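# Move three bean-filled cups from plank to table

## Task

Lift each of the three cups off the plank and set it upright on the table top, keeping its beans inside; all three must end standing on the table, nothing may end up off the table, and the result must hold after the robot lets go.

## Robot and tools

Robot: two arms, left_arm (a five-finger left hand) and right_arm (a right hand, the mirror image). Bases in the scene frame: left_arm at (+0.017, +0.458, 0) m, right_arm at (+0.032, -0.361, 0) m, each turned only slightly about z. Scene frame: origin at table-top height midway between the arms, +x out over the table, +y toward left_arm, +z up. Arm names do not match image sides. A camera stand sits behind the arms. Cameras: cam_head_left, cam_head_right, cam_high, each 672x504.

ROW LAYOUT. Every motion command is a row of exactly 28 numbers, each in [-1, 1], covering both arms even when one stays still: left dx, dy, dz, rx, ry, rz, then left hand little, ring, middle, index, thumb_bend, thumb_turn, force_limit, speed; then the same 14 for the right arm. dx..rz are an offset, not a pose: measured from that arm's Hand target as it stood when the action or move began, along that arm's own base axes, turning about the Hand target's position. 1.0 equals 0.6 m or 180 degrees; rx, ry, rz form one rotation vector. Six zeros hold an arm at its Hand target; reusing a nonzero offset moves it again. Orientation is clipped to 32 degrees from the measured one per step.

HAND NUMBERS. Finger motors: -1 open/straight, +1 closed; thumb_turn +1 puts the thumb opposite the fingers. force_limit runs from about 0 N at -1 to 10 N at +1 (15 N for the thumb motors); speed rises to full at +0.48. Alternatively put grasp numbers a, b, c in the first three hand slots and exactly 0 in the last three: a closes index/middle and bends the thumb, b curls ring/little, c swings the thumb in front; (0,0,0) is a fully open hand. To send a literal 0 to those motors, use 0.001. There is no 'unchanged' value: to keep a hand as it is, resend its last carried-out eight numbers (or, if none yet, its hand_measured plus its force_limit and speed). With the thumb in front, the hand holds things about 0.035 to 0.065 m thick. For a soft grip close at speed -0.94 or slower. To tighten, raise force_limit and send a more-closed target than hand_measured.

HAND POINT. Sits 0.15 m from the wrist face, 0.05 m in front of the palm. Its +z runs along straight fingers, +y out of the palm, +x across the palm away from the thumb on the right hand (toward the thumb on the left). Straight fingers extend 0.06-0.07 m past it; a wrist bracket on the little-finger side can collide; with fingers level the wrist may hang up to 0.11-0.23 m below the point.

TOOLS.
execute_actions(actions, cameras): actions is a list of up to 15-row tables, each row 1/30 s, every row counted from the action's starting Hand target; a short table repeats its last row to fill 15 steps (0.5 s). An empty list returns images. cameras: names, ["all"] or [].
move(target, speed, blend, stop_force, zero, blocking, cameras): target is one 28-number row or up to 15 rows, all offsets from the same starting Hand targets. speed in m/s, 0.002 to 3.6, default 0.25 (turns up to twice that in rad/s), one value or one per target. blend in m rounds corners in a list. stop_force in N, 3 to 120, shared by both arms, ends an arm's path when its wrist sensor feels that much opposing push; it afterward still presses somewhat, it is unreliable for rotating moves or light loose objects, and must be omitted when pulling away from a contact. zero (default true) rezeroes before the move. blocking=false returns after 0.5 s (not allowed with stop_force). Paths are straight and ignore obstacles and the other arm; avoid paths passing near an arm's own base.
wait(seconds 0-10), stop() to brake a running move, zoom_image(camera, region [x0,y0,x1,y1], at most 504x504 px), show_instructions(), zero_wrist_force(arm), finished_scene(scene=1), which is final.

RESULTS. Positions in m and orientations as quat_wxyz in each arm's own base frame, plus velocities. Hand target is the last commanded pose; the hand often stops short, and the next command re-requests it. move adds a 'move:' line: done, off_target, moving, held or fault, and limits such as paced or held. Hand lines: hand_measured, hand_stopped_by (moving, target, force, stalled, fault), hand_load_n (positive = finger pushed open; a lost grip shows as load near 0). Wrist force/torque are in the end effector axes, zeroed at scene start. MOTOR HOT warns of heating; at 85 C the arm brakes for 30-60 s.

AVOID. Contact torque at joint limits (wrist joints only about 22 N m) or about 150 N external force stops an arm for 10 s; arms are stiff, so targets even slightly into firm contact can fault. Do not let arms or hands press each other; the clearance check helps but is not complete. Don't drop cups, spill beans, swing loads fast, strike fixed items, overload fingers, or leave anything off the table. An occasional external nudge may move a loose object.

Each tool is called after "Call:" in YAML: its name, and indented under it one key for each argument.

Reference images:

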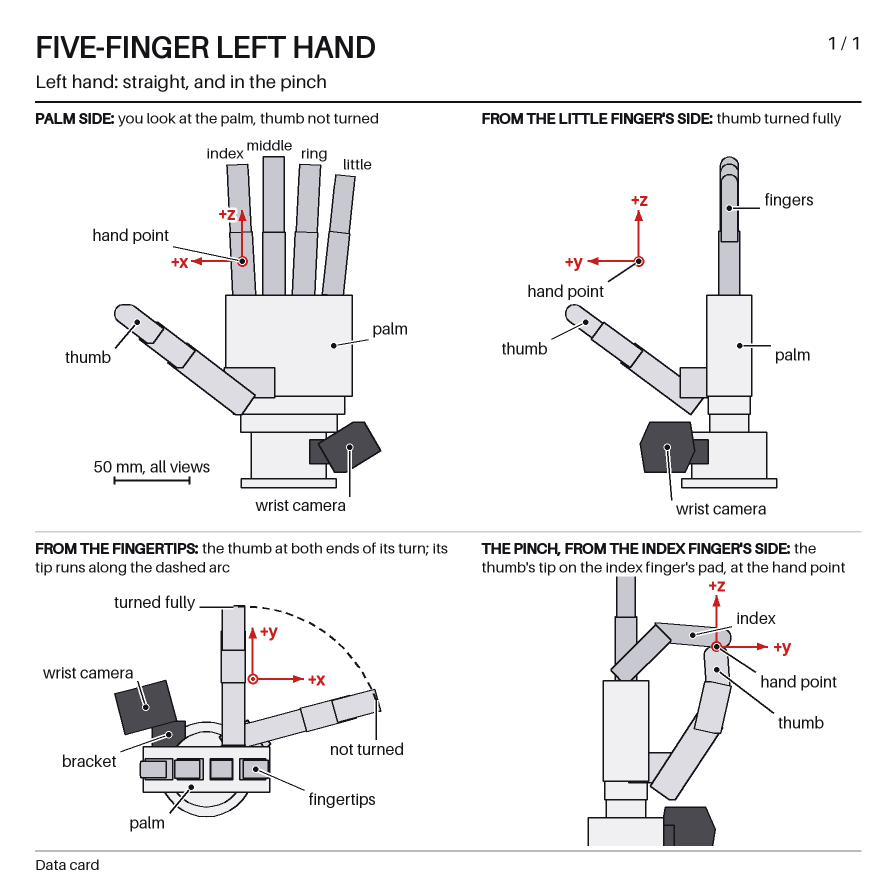

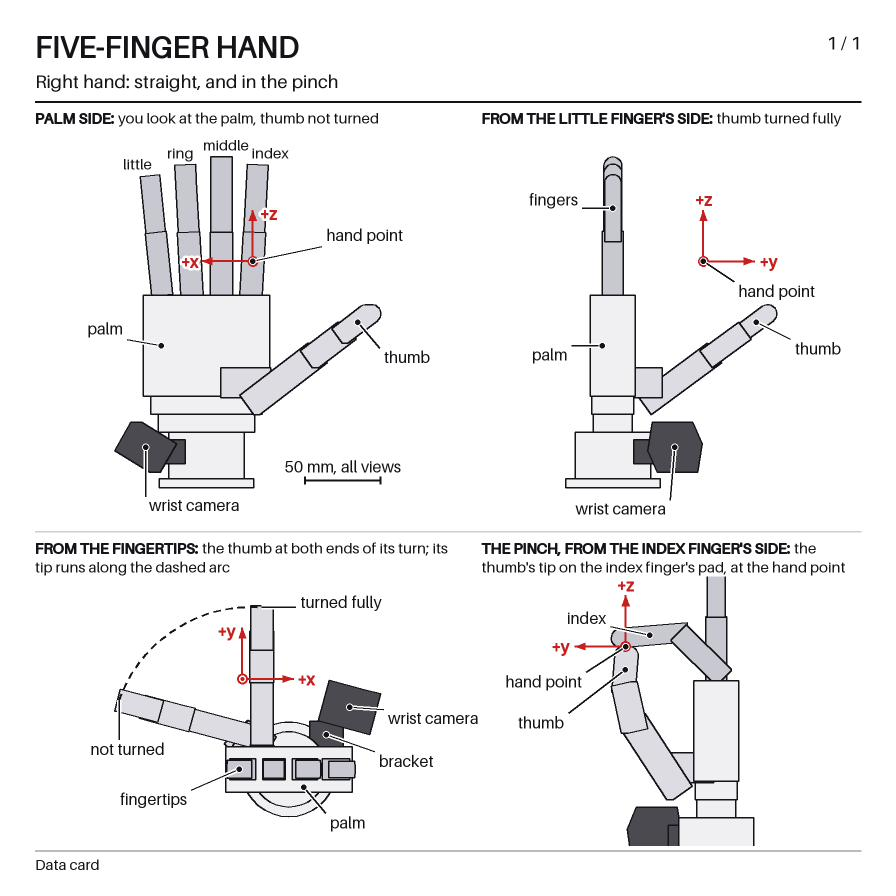

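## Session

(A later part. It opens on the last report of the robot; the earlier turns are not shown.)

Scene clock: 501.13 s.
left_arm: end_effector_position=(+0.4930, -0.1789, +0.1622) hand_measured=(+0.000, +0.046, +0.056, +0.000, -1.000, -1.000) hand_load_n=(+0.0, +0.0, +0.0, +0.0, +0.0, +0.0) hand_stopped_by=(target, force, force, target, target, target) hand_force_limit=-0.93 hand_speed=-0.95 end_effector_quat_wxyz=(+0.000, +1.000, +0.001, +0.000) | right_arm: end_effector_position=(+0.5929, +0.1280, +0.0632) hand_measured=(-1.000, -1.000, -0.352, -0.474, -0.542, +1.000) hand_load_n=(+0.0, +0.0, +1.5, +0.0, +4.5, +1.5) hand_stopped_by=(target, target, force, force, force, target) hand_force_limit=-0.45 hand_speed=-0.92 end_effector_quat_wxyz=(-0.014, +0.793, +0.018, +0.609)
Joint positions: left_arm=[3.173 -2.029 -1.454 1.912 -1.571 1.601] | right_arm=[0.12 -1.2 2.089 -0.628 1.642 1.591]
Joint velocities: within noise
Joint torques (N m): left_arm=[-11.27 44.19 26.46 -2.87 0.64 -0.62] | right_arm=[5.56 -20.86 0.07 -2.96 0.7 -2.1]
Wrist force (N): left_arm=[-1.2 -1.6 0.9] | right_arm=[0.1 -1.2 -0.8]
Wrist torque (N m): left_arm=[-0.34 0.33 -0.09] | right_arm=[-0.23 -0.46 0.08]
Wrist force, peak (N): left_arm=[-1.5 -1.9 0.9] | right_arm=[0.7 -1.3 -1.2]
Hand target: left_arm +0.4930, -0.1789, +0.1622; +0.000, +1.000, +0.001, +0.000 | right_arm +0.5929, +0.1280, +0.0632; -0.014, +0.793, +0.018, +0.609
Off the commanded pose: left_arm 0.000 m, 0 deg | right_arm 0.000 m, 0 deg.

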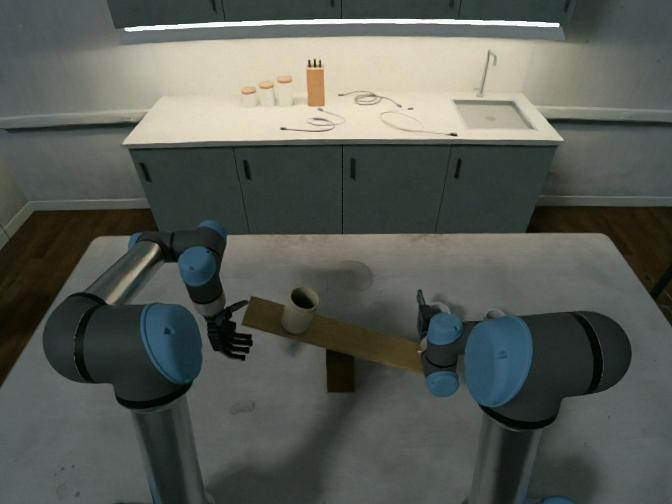

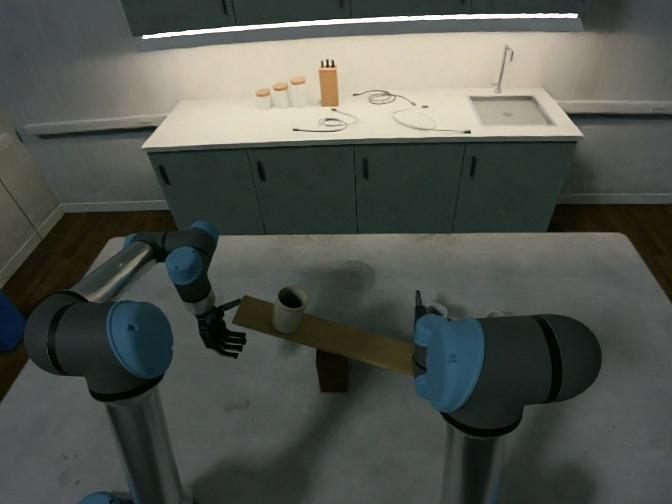

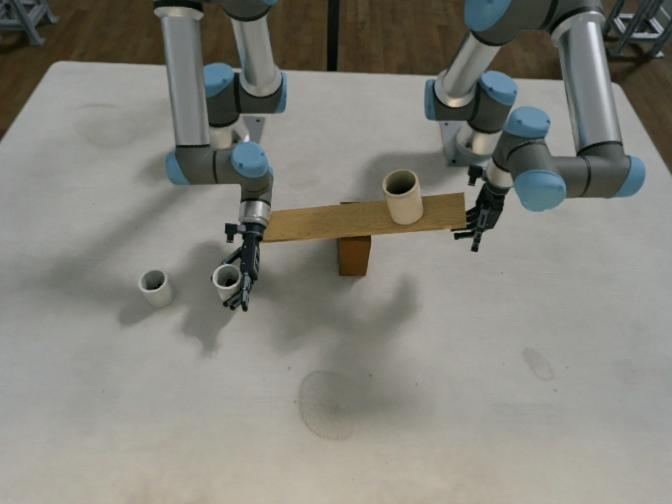

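Call:
move:
  target: [0,0,0,0,0,0, 0,0.22,0.22,0,-1,-1,-0.93,-0.95, 0,0,0.05,0,0,0, -1,-1,0.32,0.32,-0.12,1,-0.45,-0.92]
  speed: 0.015
  cameras: ["cam_high","cam_head_left"]

Call:
zoom_image:
  camera: "cam_high"
  region: [200, 130, 490, 310]

Scene clock: 513.77 s.
left_arm: end_effector_position=(+0.4930, -0.1789, +0.1622) hand_measured=(+0.000, +0.046, +0.056, +0.000, -1.000, -1.000) hand_load_n=(+0.0, +0.0, +0.0, +0.5, -0.5, +0.0) hand_stopped_by=(target, force, force, target, target, target) hand_force_limit=-0.93 hand_speed=-0.95 end_effector_quat_wxyz=(+0.000, +1.000, +0.001, +0.000) | right_arm: end_effector_position=(+0.5929, +0.1280, +0.0931) hand_measured=(-1.000, -1.000, -0.352, -0.474, -0.542, +1.000) hand_load_n=(+0.0, -0.5, +1.5, +0.0, +4.5, +2.0) hand_stopped_by=(target, target, force, force, force, target) hand_force_limit=-0.45 hand_speed=-0.92 end_effector_quat_wxyz=(-0.014, +0.793, +0.018, +0.609)
Joint positions: left_arm=[3.173 -2.029 -1.454 1.912 -1.571 1.601] | right_arm=[0.12 -1.26 2.067 -0.545 1.642 1.591]
Joint torques (N m): left_arm=[-11.51 43.51 25.68 -2.91 0.79 -0.61] | right_arm=[6.49 -44.02 -32.17 0.67 0.63 -1.87]
Wrist force (N): left_arm=[-1.2 -1.9 0.5] | right_arm=[0.5 1.0 -0.8]
Wrist torque (N m): left_arm=[-0.36 0.32 -0.08] | right_arm=[0.11 -0.42 0.06]
Wrist force, peak (N): left_arm=[-1.6 -2.0 0.6] | right_arm=[0.7 -1.4 -1.1]
Hand target: left_arm +0.4930, -0.1789, +0.1622; +0.000, +1.000, +0.001, +0.000 | right_arm +0.5929, +0.1280, +0.0932; -0.014, +0.793, +0.018, +0.609
Off the commanded pose: left_arm 0.000 m, 0 deg | right_arm 0.000 m, 0 deg.
move: done
Images, in order (width x height): cam_head_left 672x504, cam_high 672x504.

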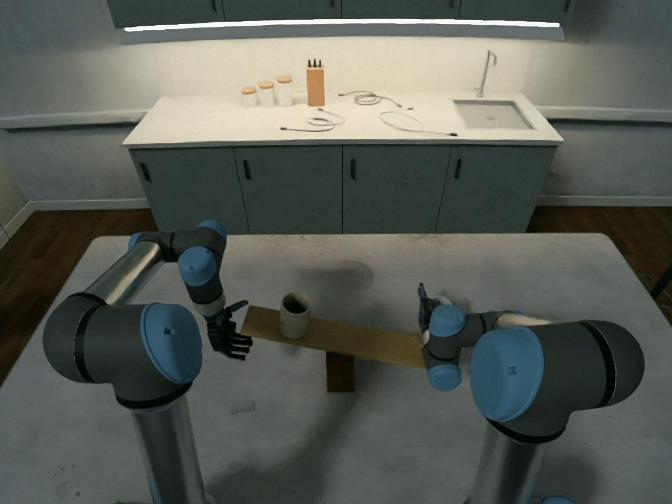

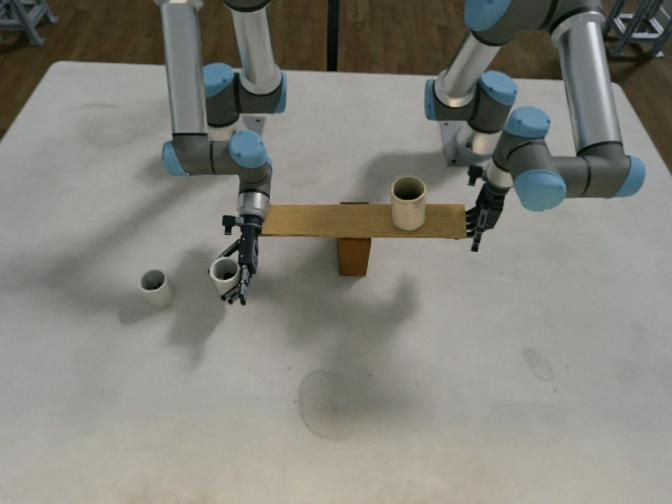

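Scaled by 1.738 from the camera's 672x504 image, which has a finer 960x720 frame.

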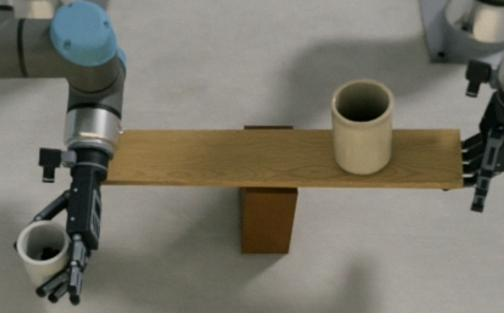

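Call:
move:
  target: [0,0,0,0,0,0, 0,0.22,0.22,0,-1,-1,-0.93,-0.95, 0,0,0.03,0,0,0, -1,-1,0.32,0.32,-0.12,1,-0.45,-0.92]
  speed: 0.012
  cameras: ["cam_high","cam_head_left"]

Call:
zoom_image:
  camera: "cam_head_left"
  region: [190, 250, 480, 420]

Scene clock: 521.30 s.
left_arm: end_effector_position=(+0.4930, -0.1789, +0.1622) hand_measured=(+0.000, +0.046, +0.056, +0.000, -1.000, -1.000) hand_load_n=(+0.0, +0.0, +0.0, +0.0, -0.5, +0.0) hand_stopped_by=(target, force, force, target, target, target) hand_force_limit=-0.93 hand_speed=-0.95 end_effector_quat_wxyz=(+0.000, +1.000, +0.001, +0.000) | right_arm: end_effector_position=(+0.5929, +0.1280, +0.1111) hand_measured=(-1.000, -1.000, -0.352, -0.474, -0.542, +1.000) hand_load_n=(+0.0, +0.0, +2.0, +0.0, +5.0, +2.0) hand_stopped_by=(target, target, force, force, force, target) hand_force_limit=-0.45 hand_speed=-0.92 end_effector_quat_wxyz=(-0.014, +0.793, +0.018, +0.609)
Joint positions: left_arm=[3.173 -2.029 -1.454 1.912 -1.571 1.601] | right_arm=[0.12 -1.294 2.052 -0.496 1.642 1.591]
Joint torques (N m): left_arm=[-10.77 42.36 24.17 -2.79 0.93 -0.78] | right_arm=[2.99 -42.12 -33.7 0.62 0.09 0.15]
Wrist force (N): left_arm=[-1.2 -1.6 0.8] | right_arm=[0.6 0.6 -1.0]
Wrist torque (N m): left_arm=[-0.33 0.33 -0.10] | right_arm=[0.06 -0.46 0.06]
Wrist force, peak (N): left_arm=[-1.4 -1.9 0.9] | right_arm=[0.6 1.3 -0.9]
Hand target: left_arm +0.4930, -0.1789, +0.1622; +0.000, +1.000, +0.001, +0.000 | right_arm +0.5929, +0.1280, +0.1112; -0.014, +0.793, +0.018, +0.609
Off the commanded pose: left_arm 0.000 m, 0 deg | right_arm 0.000 m, 0 deg.
move: done
Images, in order (width x height): cam_head_left 672x504, cam_high 672x504.

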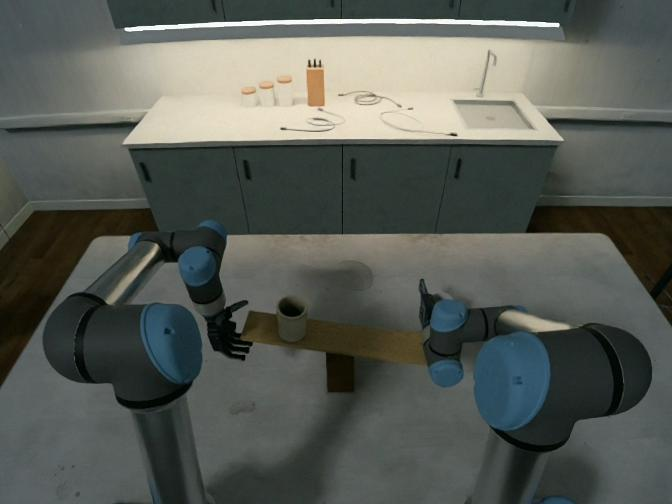

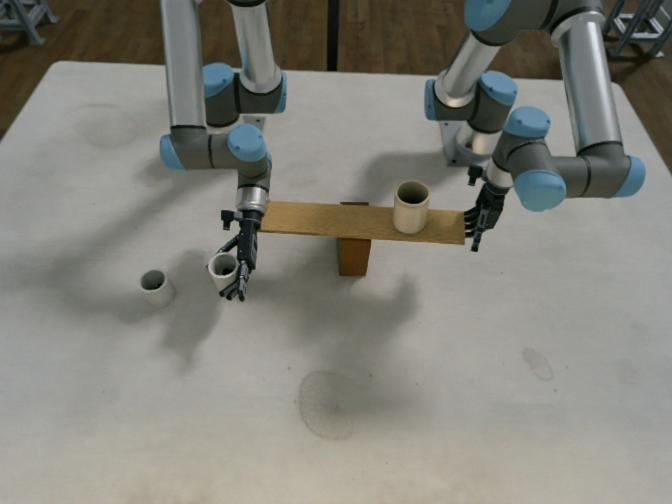

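Scaled by 1.738 from the camera's 672x504 image, which has a finer 960x720 frame.

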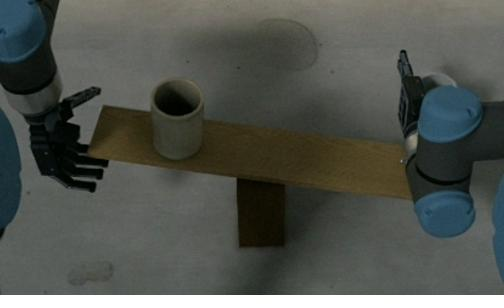

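Call:
move:
  target: [0,0,0,0,0,0, 0,0.22,0.22,0,-1,-1,-0.93,-0.95, 0,0,0.03,0,0,0, -1,-1,0.32,0.32,-0.12,1,-0.45,-0.92]
  speed: 0.01
  cameras: ["cam_high","cam_head_left"]

Call:
zoom_image:
  camera: "cam_head_left"
  region: [190, 250, 480, 420]

Call:
zoom_image:
  camera: "cam_high"
  region: [200, 130, 490, 310]

Scene clock: 527.30 s.
left_arm: end_effector_position=(+0.4930, -0.1789, +0.1622) hand_measured=(+0.000, +0.046, +0.056, +0.000, -1.000, -1.000) hand_load_n=(+0.0, +0.0, +0.0, +0.0, +0.0, +0.0) hand_stopped_by=(target, force, force, target, target, target) hand_force_limit=-0.93 hand_speed=-0.95 end_effector_quat_wxyz=(+0.000, +1.000, +0.001, +0.000) | right_arm: end_effector_position=(+0.5929, +0.1280, +0.1291) hand_measured=(-1.000, -1.000, -0.352, -0.474, -0.542, +1.000) hand_load_n=(+0.0, +0.0, +1.5, +0.0, +4.5, +1.5) hand_stopped_by=(target, target, force, force, force, target) hand_force_limit=-0.45 hand_speed=-0.92 end_effector_quat_wxyz=(-0.014, +0.793, +0.018, +0.609)
Joint positions: left_arm=[3.173 -2.029 -1.454 1.912 -1.571 1.601] | right_arm=[0.12 -1.326 2.034 -0.446 1.642 1.591]
Joint torques (N m): left_arm=[-10.47 42.74 25.8 -2.73 0.95 -0.61] | right_arm=[1.82 -40.87 -33.89 0.67 -0.32 -0.47]
Wrist force (N): left_arm=[-1.4 -1.8 0.7] | right_arm=[0.4 -3.0 -0.7]
Wrist torque (N m): left_arm=[-0.36 0.35 -0.10] | right_arm=[-0.51 -0.48 0.06]
Wrist force, peak (N): left_arm=[-1.5 -1.8 0.9] | right_arm=[-0.2 -3.2 -0.8]
Hand target: left_arm +0.4930, -0.1789, +0.1622; +0.000, +1.000, +0.001, +0.000 | right_arm +0.5929, +0.1280, +0.1292; -0.014, +0.793, +0.018, +0.609
Off the commanded pose: left_arm 0.000 m, 0 deg | right_arm 0.000 m, 0 deg.
move: done
Images, in order (width x height): cam_head_left 672x504, cam_high 672x504.

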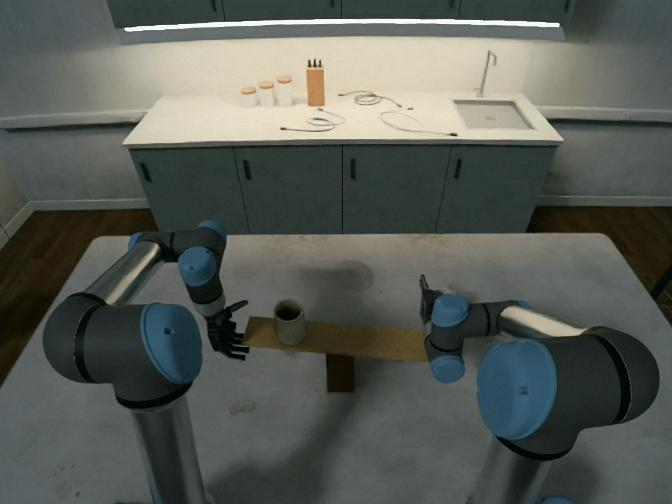

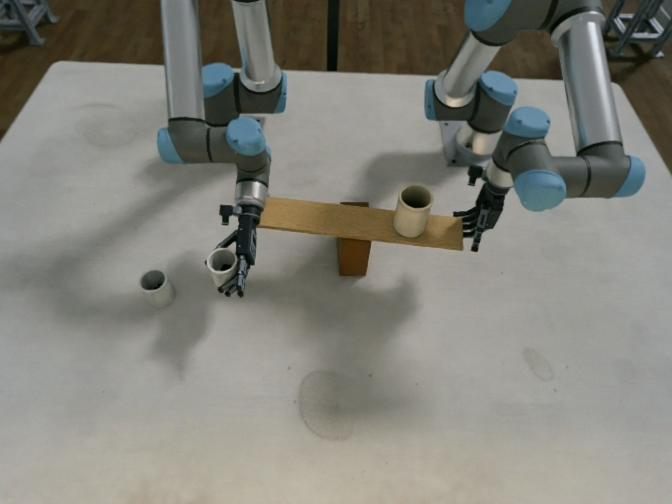

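Scaled by 1.738 from the camera's 672x504 image, which has a finer 960x720 frame.

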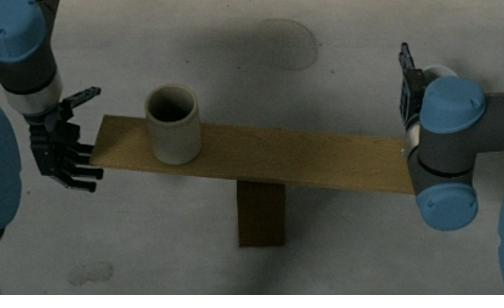

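Scaled by 1.738 from the camera's 672x504 image, which has a finer 960x720 frame.

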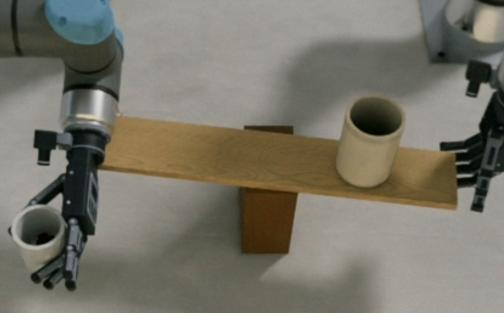

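Call:
zoom_image:
  camera: "cam_high"
  region: [425, 180, 505, 260]

Call:
zoom_image:
  camera: "cam_head_left"
  region: [190, 280, 280, 370]

Call:
zoom_image:
  camera: "cam_high"
  region: [200, 160, 290, 250]

Scaled by 6.300 from the camera's 672x504 image, which has a finer 960x720 frame.

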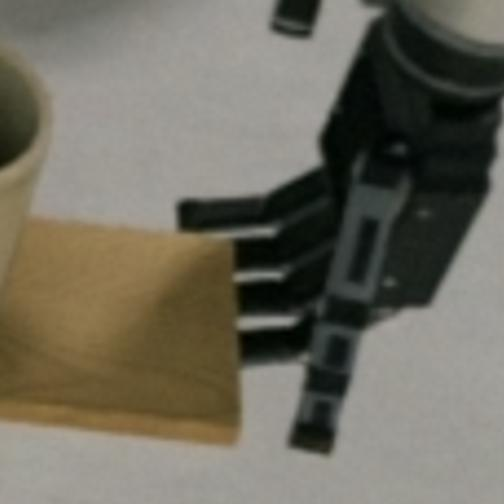

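Scaled by 5.600 from the camera's 672x504 image, which has a finer 960x720 frame.

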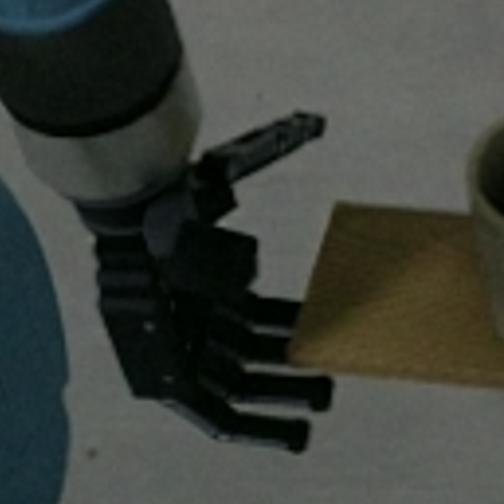

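Scaled by 5.600 from the camera's 672x504 image, which has a finer 960x720 frame.

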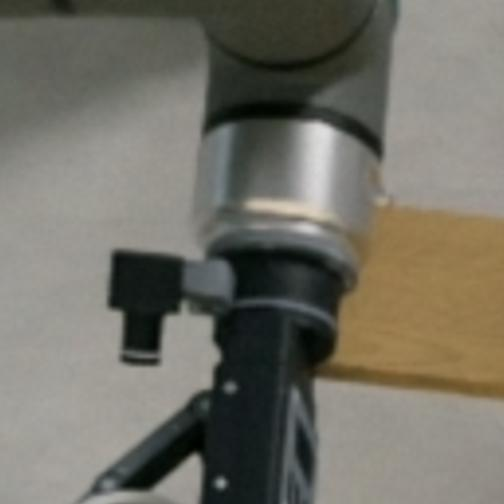

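Call:
move:
  target: [0,0,0,0,0,0, 0,0.22,0.22,0,-1,-1,-0.93,-0.95, 0,0,0.01,0,0,0, -1,-1,0.32,0.32,-0.12,1,-0.45,-0.92]
  speed: 0.01
  cameras: ["cam_high","cam_head_left"]

Call:
zoom_image:
  camera: "cam_head_left"
  region: [190, 280, 280, 370]

Call:
zoom_image:
  camera: "cam_high"
  region: [200, 130, 490, 310]

Scene clock: 540.27 s.
left_arm: end_effector_position=(+0.4930, -0.1789, +0.1622) hand_measured=(+0.000, +0.046, +0.056, +0.000, -1.000, -1.000) hand_load_n=(+0.0, +0.0, +0.5, +0.0, +0.0, +0.0) hand_stopped_by=(target, force, force, target, target, target) hand_force_limit=-0.93 hand_speed=-0.95 end_effector_quat_wxyz=(+0.000, +1.000, +0.001, +0.000) | right_arm: end_effector_position=(+0.5929, +0.1280, +0.1351) hand_measured=(-1.000, -1.000, -0.352, -0.474, -0.542, +1.000) hand_load_n=(+0.0, +0.0, +2.0, +0.0, +4.5, +2.0) hand_stopped_by=(target, target, force, force, force, target) hand_force_limit=-0.45 hand_speed=-0.92 end_effector_quat_wxyz=(-0.014, +0.793, +0.018, +0.609)
Joint positions: left_arm=[3.173 -2.029 -1.454 1.912 -1.571 1.601] | right_arm=[0.12 -1.336 2.027 -0.429 1.642 1.591]
Joint torques (N m): left_arm=[-10.67 41.82 25.38 -2.77 1.05 -0.49] | right_arm=[-2.4 -41.89 -34.84 0.26 -1.21 -0.78]
Wrist force (N): left_arm=[-1.3 -1.4 1.4] | right_arm=[-2.5 -1.5 0.1]
Wrist torque (N m): left_arm=[-0.34 0.35 -0.10] | right_arm=[-0.33 0.00 -0.11]
Wrist force, peak (N): left_arm=[-1.4 -1.5 1.7] | right_arm=[0.6 -3.3 -0.9]
Hand target: left_arm +0.4930, -0.1789, +0.1622; +0.000, +1.000, +0.001, +0.000 | right_arm +0.5929, +0.1280, +0.1352; -0.014, +0.793, +0.018, +0.609
Off the commanded pose: left_arm 0.000 m, 0 deg | right_arm 0.000 m, 0 deg.
move: done
Images, in order (width x height): cam_head_left 672x504, cam_high 672x504.

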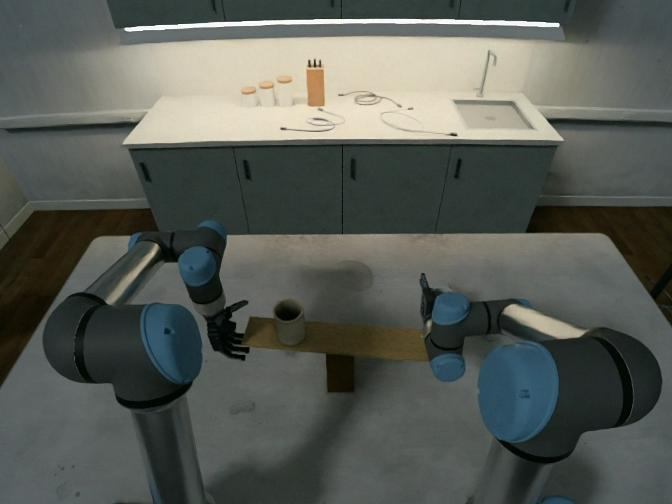

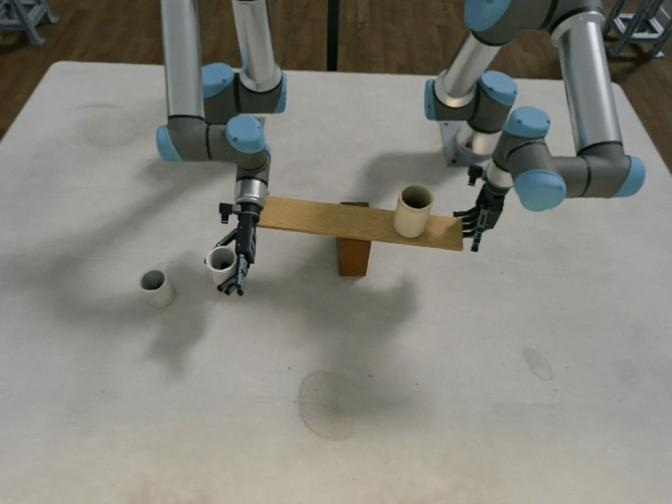

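Scaled by 5.600 from the camera's 672x504 image, which has a finer 960x720 frame.

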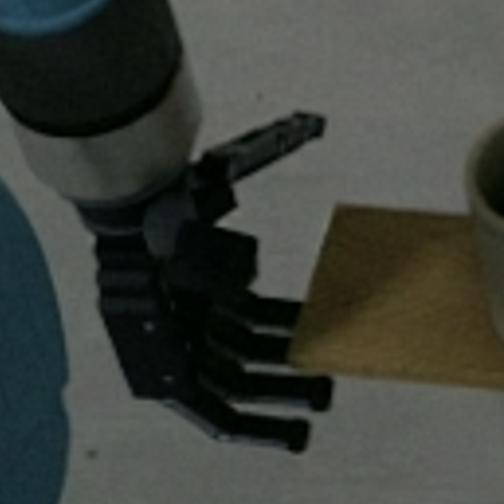

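Scaled by 1.738 from the camera's 672x504 image, which has a finer 960x720 frame.

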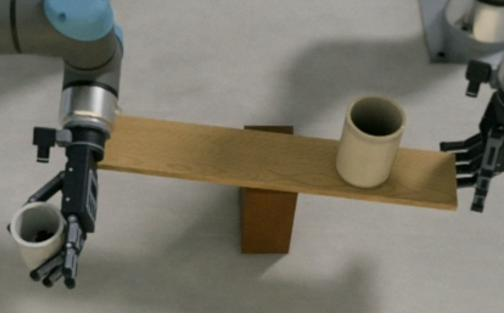

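Call:
move:
  target: [0,0,0,0,0,0, 0,0.22,0.22,0,-1,-1,-0.93,-0.95, 0,0,0.05,0,0,0, -1,-1,0.32,0.32,-0.12,1,-0.45,-0.92]
  speed: 0.02
  cameras: ["cam_high","cam_head_left"]

Call:
zoom_image:
  camera: "cam_high"
  region: [180, 170, 300, 290]

Scene clock: 559.17 s.
left_arm: end_effector_position=(+0.4930, -0.1789, +0.1622) hand_measured=(+0.000, +0.046, +0.056, +0.000, -1.000, -1.000) hand_load_n=(+0.0, +0.0, +0.5, +0.0, +0.0, +0.0) hand_stopped_by=(target, force, force, target, target, target) hand_force_limit=-0.93 hand_speed=-0.95 end_effector_quat_wxyz=(+0.000, +1.000, +0.001, +0.000) | right_arm: end_effector_position=(+0.5929, +0.1280, +0.1651) hand_measured=(-1.000, -1.000, -0.352, -0.474, -0.542, +1.000) hand_load_n=(+0.0, +0.0, +2.0, +0.0, +4.5, +1.5) hand_stopped_by=(target, target, force, force, force, target) hand_force_limit=-0.45 hand_speed=-0.92 end_effector_quat_wxyz=(-0.014, +0.793, +0.018, +0.609)
Joint positions: left_arm=[3.173 -2.029 -1.454 1.912 -1.571 1.601] | right_arm=[0.12 -1.383 1.992 -0.347 1.642 1.591]
Joint torques (N m): left_arm=[-9.72 40.65 25.4 -2.58 1.21 -0.39] | right_arm=[-3.98 -42.18 -36.03 0.31 -1.53 -1.8]
Wrist force (N): left_arm=[-1.2 -1.4 1.3] | right_arm=[-2.3 -1.3 0.0]
Wrist torque (N m): left_arm=[-0.33 0.34 -0.10] | right_arm=[-0.30 -0.03 -0.10]
Wrist force, peak (N): left_arm=[-1.5 -1.7 1.7] | right_arm=[-2.9 -1.4 0.0]
Hand target: left_arm +0.4930, -0.1789, +0.1622; +0.000, +1.000, +0.001, +0.000 | right_arm +0.5929, +0.1280, +0.1652; -0.014, +0.793, +0.018, +0.609
Off the commanded pose: left_arm 0.000 m, 0 deg | right_arm 0.000 m, 0 deg.
move: done
Images, in order (width x height): cam_head_left 672x504, cam_high 672x504.

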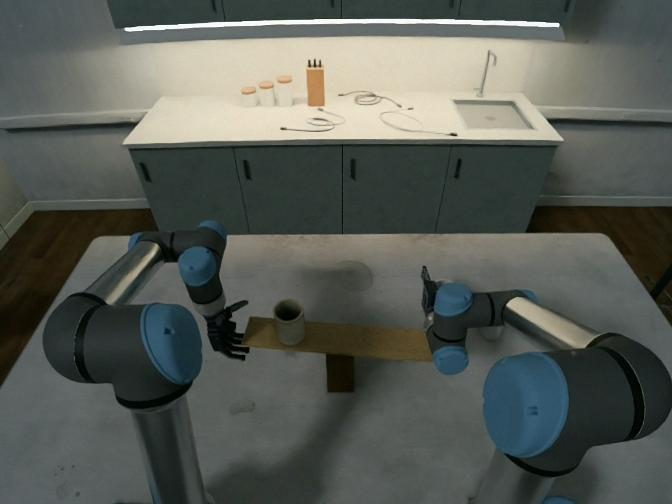

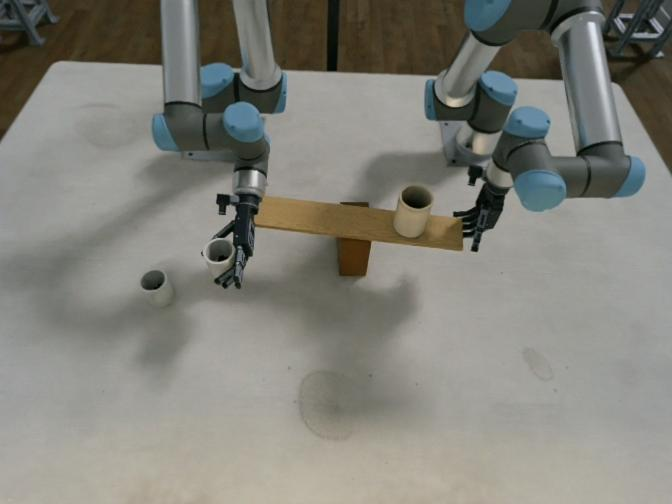

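Scaled by 4.200 from the camera's 672x504 image, which has a finer 960x720 frame.

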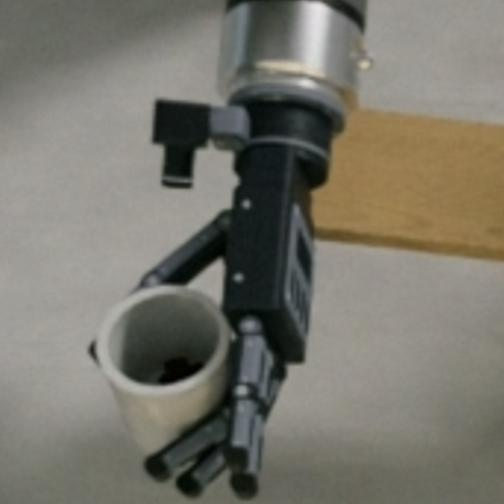

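Call:
move:
  target:
    - [0,0,0,0,0,0, 0,0.22,0.22,0,-1,-1,-0.93,-0.95, 0,-0.05,0.158,0,0,0, -1,-1,0.32,0.32,-0.12,1,-0.45,-0.92]
    - [0,0,0,0,0,0, 0,0.22,0.22,0,-1,-1,-0.93,-0.95, 0.0273,-0.5987,0.158,0,0,0, -1,-1,0.32,0.32,-0.12,1,-0.45,-0.92]
    - [0,0,0,0,0,0, 0,0.22,0.22,0,-1,-1,-0.93,-0.95, 0.0273,-0.5987,-0.165,0,0,0, -1,-1,0.32,0.32,-0.12,1,-0.45,-0.92]
  speed: [0.06,0.1,0.08]
  blend: [0.02,0.02,0]
  cameras: ["cam_high","cam_head_left"]

Call:
zoom_image:
  camera: "cam_high"
  region: [20, 180, 200, 340]

Scene clock: 570.00 s.
left_arm: end_effector_position=(+0.4930, -0.1789, +0.1622) hand_measured=(+0.000, +0.046, +0.056, +0.000, -1.000, -1.000) hand_load_n=(+0.0, +0.0, +0.5, +0.0, +0.0, +0.5) hand_stopped_by=(target, force, force, target, target, target) hand_force_limit=-0.93 hand_speed=-0.95 end_effector_quat_wxyz=(+0.000, +1.000, +0.001, +0.000) | right_arm: end_effector_position=(+0.6092, -0.2312, +0.0663) hand_measured=(-1.000, -1.000, -0.352, -0.474, -0.542, +1.000) hand_load_n=(+0.0, +0.0, +2.0, +0.0, +5.0, +2.0) hand_stopped_by=(target, target, force, force, force, target) hand_force_limit=-0.45 hand_speed=-0.92 end_effector_quat_wxyz=(-0.014, +0.793, +0.018, +0.609)
Joint positions: left_arm=[3.173 -2.029 -1.454 1.912 -1.571 1.601] | right_arm=[-0.781 -1.15 2.01 -0.483 0.78 1.298]
Joint torques (N m): left_arm=[-10.79 39.8 25.79 -2.49 1.1 -0.34] | right_arm=[5.62 -23.2 -0.59 -2.17 0.73 1.42]
Wrist force (N): left_arm=[-1.2 -1.6 1.3] | right_arm=[-2.7 -1.2 0.2]
Wrist torque (N m): left_arm=[-0.36 0.33 -0.09] | right_arm=[-0.29 0.03 -0.10]
Wrist force, peak (N): left_arm=[-1.5 -1.6 1.8] | right_arm=[-2.9 -1.6 -0.2]
Hand target: left_arm +0.4930, -0.1789, +0.1622; +0.000, +1.000, +0.001, +0.000 | right_arm +0.6092, -0.2312, +0.0662; -0.014, +0.793, +0.018, +0.609
Off the commanded pose: left_arm 0.000 m, 0 deg | right_arm 0.000 m, 0 deg.
move: done
Images, in order (width x height): cam_head_left 672x504, cam_high 672x504.

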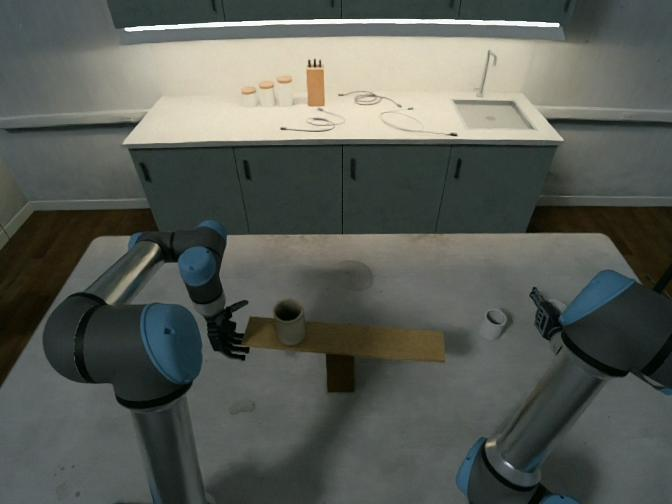

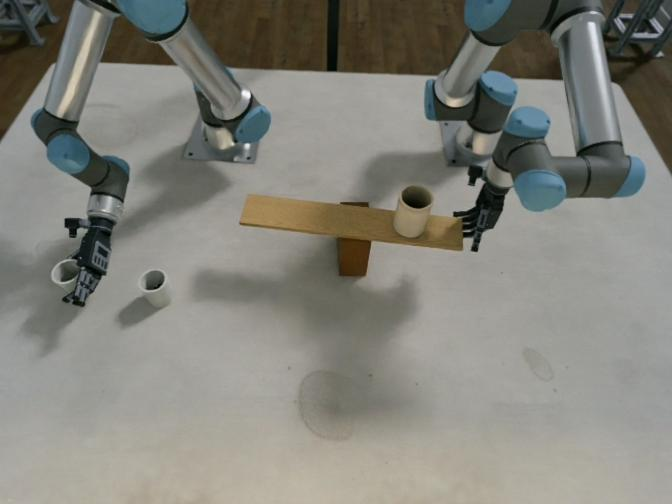

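Scaled by 2.800 from the camera's 672x504 image, which has a finer 960x720 frame.

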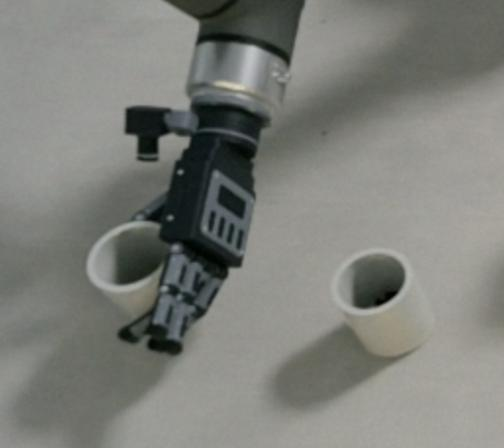

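Call:
move:
  target: [0,0,0,0,0,0, 0,0.22,0.22,0,-1,-1,-0.93,-0.95, 0,0,-0.04,0,0,0, -1,-1,0.32,0.32,-0.12,1,-0.45,-0.92]
  speed: 0.05

Call:
move:
  target: [0,0,0,0,0,0, 0,0.22,0.22,0,-1,-1,-0.93,-0.95, 0,0,-0.045,0,0,0, -1,-1,0.32,0.32,-0.12,1,-0.45,-0.92]
  speed: 0.012
  stop_force: 3
  cameras: ["cam_high","cam_head_left"]

Call:
zoom_image:
  camera: "cam_high"
  region: [30, 210, 130, 310]

Scene clock: 573.17 s.
left_arm: end_effector_position=(+0.4930, -0.1789, +0.1622) hand_measured=(+0.000, +0.046, +0.056, +0.000, -1.000, -1.000) hand_load_n=(+0.0, +0.0, +0.5, +0.0, +0.0, +0.0) hand_stopped_by=(target, force, force, target, target, target) hand_force_limit=-0.93 hand_speed=-0.95 end_effector_quat_wxyz=(+0.000, +1.000, +0.001, +0.000) | right_arm: end_effector_position=(+0.6092, -0.2312, +0.0423) hand_measured=(-1.000, -1.000, -0.352, -0.474, -0.542, +1.000) hand_load_n=(+0.0, +0.0, +2.0, +0.0, +4.5, +1.5) hand_stopped_by=(target, target, force, force, force, target) hand_force_limit=-0.45 hand_speed=-0.92 end_effector_quat_wxyz=(-0.014, +0.793, +0.018, +0.609)
Joint positions: left_arm=[3.173 -2.029 -1.454 1.912 -1.571 1.601] | right_arm=[-0.781 -1.102 2.022 -0.544 0.78 1.298]
Joint torques (N m): left_arm=[-11.34 39.94 26.03 -2.49 1.16 -0.41] | right_arm=[-1.66 -24.21 0.47 -2.44 -1.11 1.52]
Wrist force (N): left_arm=[-1.3 -1.6 1.2] | right_arm=[-2.6 -1.1 0.3]
Wrist torque (N m): left_arm=[-0.35 0.35 -0.10] | right_arm=[-0.27 0.01 -0.09]
Wrist force, peak (N): left_arm=[-1.4 -1.6 1.8] | right_arm=[-2.8 -1.2 0.3]
Hand target: left_arm +0.4930, -0.1789, +0.1622; +0.000, +1.000, +0.001, +0.000 | right_arm +0.6092, -0.2312, +0.0422; -0.014, +0.793, +0.018, +0.609
Off the commanded pose: left_arm 0.000 m, 0 deg | right_arm 0.000 m, 0 deg.
move: done

Scene clock: 575.53 s.
left_arm: end_effector_position=(+0.4930, -0.1789, +0.1622) hand_measured=(+0.000, +0.046, +0.056, +0.000, -1.000, -1.000) hand_load_n=(+0.0, +0.0, +0.5, +0.0, +0.0, +0.0) hand_stopped_by=(target, force, force, target, target, target) hand_force_limit=-0.93 hand_speed=-0.95 end_effector_quat_wxyz=(+0.000, +1.000, +0.001, +0.000) | right_arm: end_effector_position=(+0.6092, -0.2312, +0.0315) hand_measured=(-1.000, -1.000, -0.352, -0.474, -0.542, +1.000) hand_load_n=(+0.0, +0.0, +1.5, +0.0, +5.0, +1.5) hand_stopped_by=(target, target, force, force, force, target) hand_force_limit=-0.45 hand_speed=-0.92 end_effector_quat_wxyz=(-0.014, +0.793, +0.018, +0.609)
Joint positions: left_arm=[3.173 -2.029 -1.454 1.912 -1.571 1.601] | right_arm=[-0.781 -1.079 2.027 -0.572 0.78 1.298]
Joint torques (N m): left_arm=[-11.06 39.54 25.42 -2.55 1.05 -0.19] | right_arm=[4.45 -50.53 -28.41 1.28 0.4 -0.58]
Wrist force (N): left_arm=[-1.4 -1.4 1.3] | right_arm=[-1.4 -0.8 0.2]
Wrist torque (N m): left_arm=[-0.33 0.38 -0.11] | right_arm=[-0.26 -0.04 -0.06]
Wrist force, peak (N): left_arm=[-1.3 -1.6 1.8] | right_arm=[3.5 -1.5 -4.6]
Hand target: left_arm +0.4930, -0.1789, +0.1622; +0.000, +1.000, +0.001, +0.000 | right_arm +0.6092, -0.2312, +0.0315; -0.014, +0.793, +0.018, +0.609 (not the last commanded pose)
Off the commanded pose: left_arm 0.000 m, 0 deg | right_arm 0.016 m, 0 deg.
move: contact (right_arm)
Images, in order (width x height): cam_head_left 672x504, cam_high 672x504.

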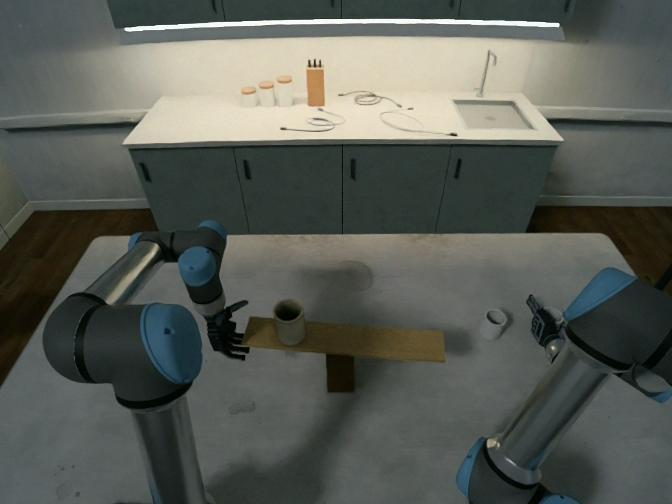

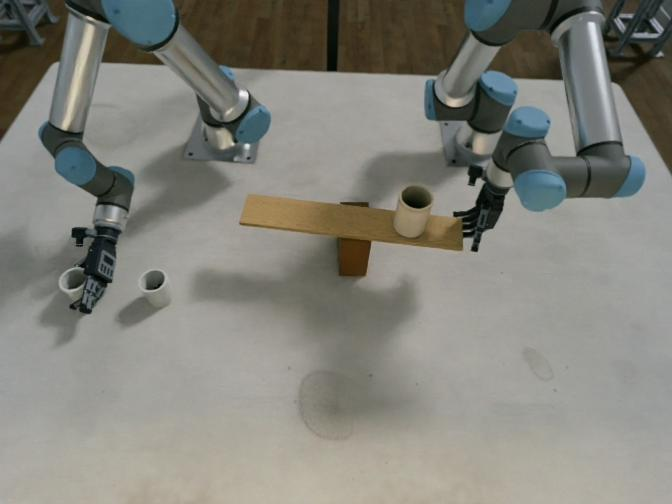

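Scaled by 5.040 from the camera's 672x504 image, which has a finer 960x720 frame.

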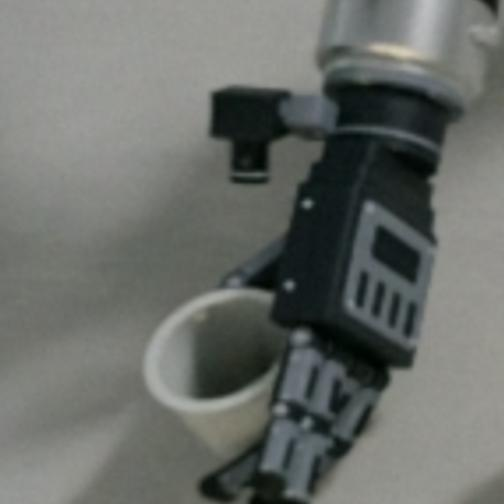

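Call:
move:
  target: [0,0,0,0,0,0, 0,0.22,0.22,0,-1,-1,-0.93,-0.95, 0,0,-0.01,0,0,0, -1,-1,0.32,0.32,-0.12,1,-0.45,-0.92]
  speed: 0.006
  stop_force: 3

Call:
execute_actions:
  actions:
    - [[0,0,0,0,0,0, 0,0.22,0.22,0,-1,-1,-0.93,-0.95, 0,0,0,0,0,0, -1,-1,-1,-1,-0.12,1,-0.45,-0.92]]
    - [[0,0,0,0,0,0, 0,0.22,0.22,0,-1,-1,-0.93,-0.95, 0,0,0,0,0,0, -1,-1,-1,-1,-0.12,1,-0.45,-0.92]]
    - [[0,0,0,0,0,0, 0,0.22,0.22,0,-1,-1,-0.93,-0.95, 0,0,0,0,0,0, -1,-1,-1,-1,-0.12,1,-0.45,-0.92]]
    - [[0,0,0,0,0,0, 0,0.22,0.22,0,-1,-1,-0.93,-0.95, 0,0,0,0,0,0, -1,-1,-1,-1,-0.12,1,-0.45,-0.92]]
    - [[0,0,0,0,0,0, 0,0.22,0.22,0,-1,-1,-0.93,-0.95, 0,0,0,0,0,0, -1,-1,-1,-1,-1,1,-0.45,-0.9]]
    - [[0,0,0,0,0,0, 0,0.22,0.22,0,-1,-1,-0.93,-0.95, 0,0,0,0,0,0, -1,-1,-1,-1,-1,1,-0.45,-0.9]]
    - [[0,0,0,0,0,0, 0,0.22,0.22,0,-1,-1,-0.93,-0.95, 0,0,0,0,0,0, -1,-1,-1,-1,-1,1,-0.45,-0.9]]
    - [[0,0,0,0,0,0, 0,0.22,0.22,0,-1,-1,-0.93,-0.95, 0,0,0,0,0,0, -1,-1,-1,-1,-1,1,-0.45,-0.9]]
  cameras: ["cam_high"]

Call:
zoom_image:
  camera: "cam_high"
  region: [30, 210, 130, 310]

Scene clock: 581.83 s.
left_arm: end_effector_position=(+0.4930, -0.1789, +0.1622) hand_measured=(+0.000, +0.046, +0.056, +0.000, -1.000, -1.000) hand_load_n=(+0.0, +0.0, +0.5, +0.0, +0.0, +0.0) hand_stopped_by=(target, force, force, target, target, target) hand_force_limit=-0.93 hand_speed=-0.95 end_effector_quat_wxyz=(+0.000, +1.000, +0.001, +0.000) | right_arm: end_effector_position=(+0.6093, -0.2313, +0.0312) hand_measured=(-1.000, -1.000, -0.352, -0.474, -0.542, +1.000) hand_load_n=(+0.0, +0.0, +1.5, +0.0, +5.5, +1.0) hand_stopped_by=(target, target, force, force, force, target) hand_force_limit=-0.45 hand_speed=-0.92 end_effector_quat_wxyz=(-0.014, +0.793, +0.018, +0.609)
Joint positions: left_arm=[3.173 -2.029 -1.454 1.912 -1.571 1.601] | right_arm=[-0.781 -1.078 2.027 -0.573 0.78 1.298]
Joint torques (N m): left_arm=[-11.58 39.6 25.44 -2.39 1.15 -0.17] | right_arm=[4.65 -48.34 -18.12 1.12 0.29 -0.46]
Wrist force (N): left_arm=[-1.2 -1.3 1.2] | right_arm=[1.7 -1.6 -2.6]
Wrist torque (N m): left_arm=[-0.32 0.34 -0.10] | right_arm=[-0.21 -0.01 -0.01]
Wrist force, peak (N): left_arm=[-1.3 -1.6 1.9] | right_arm=[3.1 -3.0 -4.2]
Hand target: left_arm +0.4930, -0.1789, +0.1622; +0.000, +1.000, +0.001, +0.000 | right_arm +0.6093, -0.2313, +0.0312; -0.014, +0.793, +0.018, +0.609 (not the last commanded pose)
Off the commanded pose: left_arm 0.000 m, 0 deg | right_arm 0.006 m, 0 deg.
move: contact (right_arm)

Scene clock: 587.27 s.
left_arm: end_effector_position=(+0.4930, -0.1789, +0.1622) hand_measured=(+0.000, +0.046, +0.056, +0.000, -1.000, -1.000) hand_load_n=(+0.0, +0.0, +0.5, +0.5, +0.0, +0.0) hand_stopped_by=(target, force, force, target, target, target) hand_force_limit=-0.93 hand_speed=-0.95 end_effector_quat_wxyz=(+0.000, +1.000, +0.001, +0.000) | right_arm: end_effector_position=(+0.6093, -0.2313, +0.0312) hand_measured=(-1.000, -1.000, -1.000, -1.000, -1.000, +1.000) hand_load_n=(+0.0, +0.0, +0.0, +0.0, +0.0, +0.5) hand_stopped_by=(target, target, target, target, target, target) hand_force_limit=-0.45 hand_speed=-0.90 end_effector_quat_wxyz=(-0.014, +0.793, +0.018, +0.609)
Joint positions: left_arm=[3.173 -2.029 -1.454 1.912 -1.571 1.601] | right_arm=[-0.781 -1.078 2.027 -0.573 0.78 1.298]
Joint torques (N m): left_arm=[-11.12 39.31 26.23 -2.5 1.05 -0.09] | right_arm=[5.42 -39.88 -28.62 1.16 0.35 -0.64]
Wrist force (N): left_arm=[-1.4 -1.4 1.3] | right_arm=[-0.4 -2.0 -0.7]
Wrist torque (N m): left_arm=[-0.33 0.37 -0.11] | right_arm=[-0.30 -0.03 -0.10]
Wrist force, peak (N): left_arm=[-1.5 -1.5 1.7] | right_arm=[1.6 -1.5 -3.1]
Hand target: left_arm +0.4930, -0.1789, +0.1622; +0.000, +1.000, +0.001, +0.000 | right_arm +0.6093, -0.2313, +0.0312; -0.014, +0.793, +0.018, +0.609
Off the commanded pose: left_arm 0.000 m, 0 deg | right_arm 0.000 m, 0 deg.
Step readings (end_effector_position of left_arm | right_arm):
0: (+0.4930, -0.1789, +0.1622) | (+0.6093, -0.2313, +0.0312)
1: (+0.4930, -0.1789, +0.1622) | (+0.6093, -0.2313, +0.0312)
2: (+0.4930, -0.1789, +0.1622) | (+0.6093, -0.2313, +0.0312)
4: (+0.4930, -0.1789, +0.1622) | (+0.6093, -0.2313, +0.0312)
8: (+0.4930, -0.1789, +0.1622) | (+0.6093, -0.2313, +0.0312)
15: (+0.4930, -0.1789, +0.1622) | (+0.6093, -0.2313, +0.0312)
16: (+0.4930, -0.1789, +0.1622) | (+0.6093, -0.2313, +0.0312)
17: (+0.4930, -0.1789, +0.1622) | (+0.6093, -0.2313, +0.0312)
19: (+0.4930, -0.1789, +0.1622) | (+0.6093, -0.2313, +0.0312)
23: (+0.4930, -0.1789, +0.1622) | (+0.6093, -0.2313, +0.0312)
30: (+0.4930, -0.1789, +0.1622) | (+0.6093, -0.2313, +0.0312)
31: (+0.4930, -0.1789, +0.1622) | (+0.6093, -0.2313, +0.0312)
32: (+0.4930, -0.1789, +0.1622) | (+0.6093, -0.2313, +0.0312)
34: (+0.4930, -0.1789, +0.1622) | (+0.6093, -0.2313, +0.0312)
38: (+0.4930, -0.1789, +0.1622) | (+0.6093, -0.2313, +0.0312)
45: (+0.4930, -0.1789, +0.1622) | (+0.6093, -0.2313, +0.0312)
46: (+0.4930, -0.1789, +0.1622) | (+0.6093, -0.2313, +0.0312)
47: (+0.4930, -0.1789, +0.1622) | (+0.6093, -0.2313, +0.0312)
49: (+0.4930, -0.1789, +0.1622) | (+0.6093, -0.2313, +0.0312)
53: (+0.4930, -0.1789, +0.1622) | (+0.6093, -0.2313, +0.0312)
60: (+0.4930, -0.1789, +0.1622) | (+0.6093, -0.2313, +0.0312)
61: (+0.4930, -0.1789, +0.1622) | (+0.6093, -0.2313, +0.0312)
62: (+0.4930, -0.1789, +0.1622) | (+0.6093, -0.2313, +0.0312)
64: (+0.4930, -0.1789, +0.1622) | (+0.6093, -0.2313, +0.0312)
68: (+0.4930, -0.1789, +0.1622) | (+0.6093, -0.2313, +0.0312)
75: (+0.4930, -0.1789, +0.1622) | (+0.6093, -0.2313, +0.0312)
76: (+0.4930, -0.1789, +0.1622) | (+0.6093, -0.2313, +0.0312)
77: (+0.4930, -0.1789, +0.1622) | (+0.6093, -0.2313, +0.0312)
79: (+0.4930, -0.1789, +0.1622) | (+0.6093, -0.2313, +0.0312)
83: (+0.4930, -0.1789, +0.1622) | (+0.6093, -0.2313, +0.0312)
90: (+0.4930, -0.1789, +0.1622) | (+0.6093, -0.2313, +0.0312)
91: (+0.4930, -0.1789, +0.1622) | (+0.6093, -0.2313, +0.0312)
92: (+0.4930, -0.1789, +0.1622) | (+0.6093, -0.2313, +0.0312)
94: (+0.4930, -0.1789, +0.1622) | (+0.6093, -0.2313, +0.0312)
98: (+0.4930, -0.1789, +0.1622) | (+0.6093, -0.2313, +0.0312)
105: (+0.4930, -0.1789, +0.1622) | (+0.6093, -0.2313, +0.0312)
106: (+0.4930, -0.1789, +0.1622) | (+0.6093, -0.2313, +0.0312)
107: (+0.4930, -0.1789, +0.1622) | (+0.6093, -0.2313, +0.0312)
109: (+0.4930, -0.1789, +0.1622) | (+0.6093, -0.2313, +0.0312)
113: (+0.4930, -0.1789, +0.1622) | (+0.6093, -0.2313, +0.0312)
120: (+0.4930, -0.1789, +0.1622) | (+0.6093, -0.2313, +0.0312)
Images, in order (width x height): cam_high 672x504.

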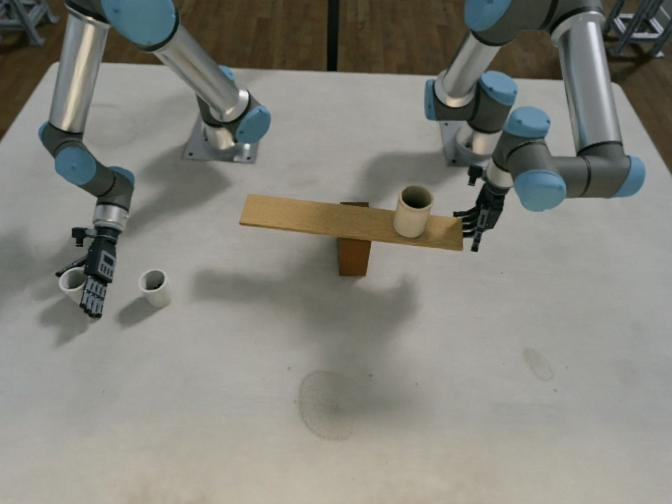

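Scaled by 5.040 from the camera's 672x504 image, which has a finer 960x720 frame.

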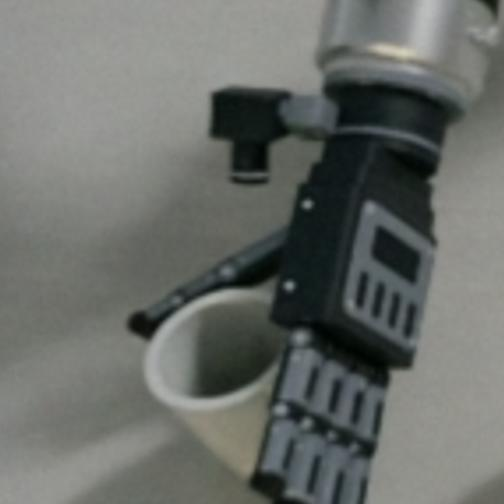

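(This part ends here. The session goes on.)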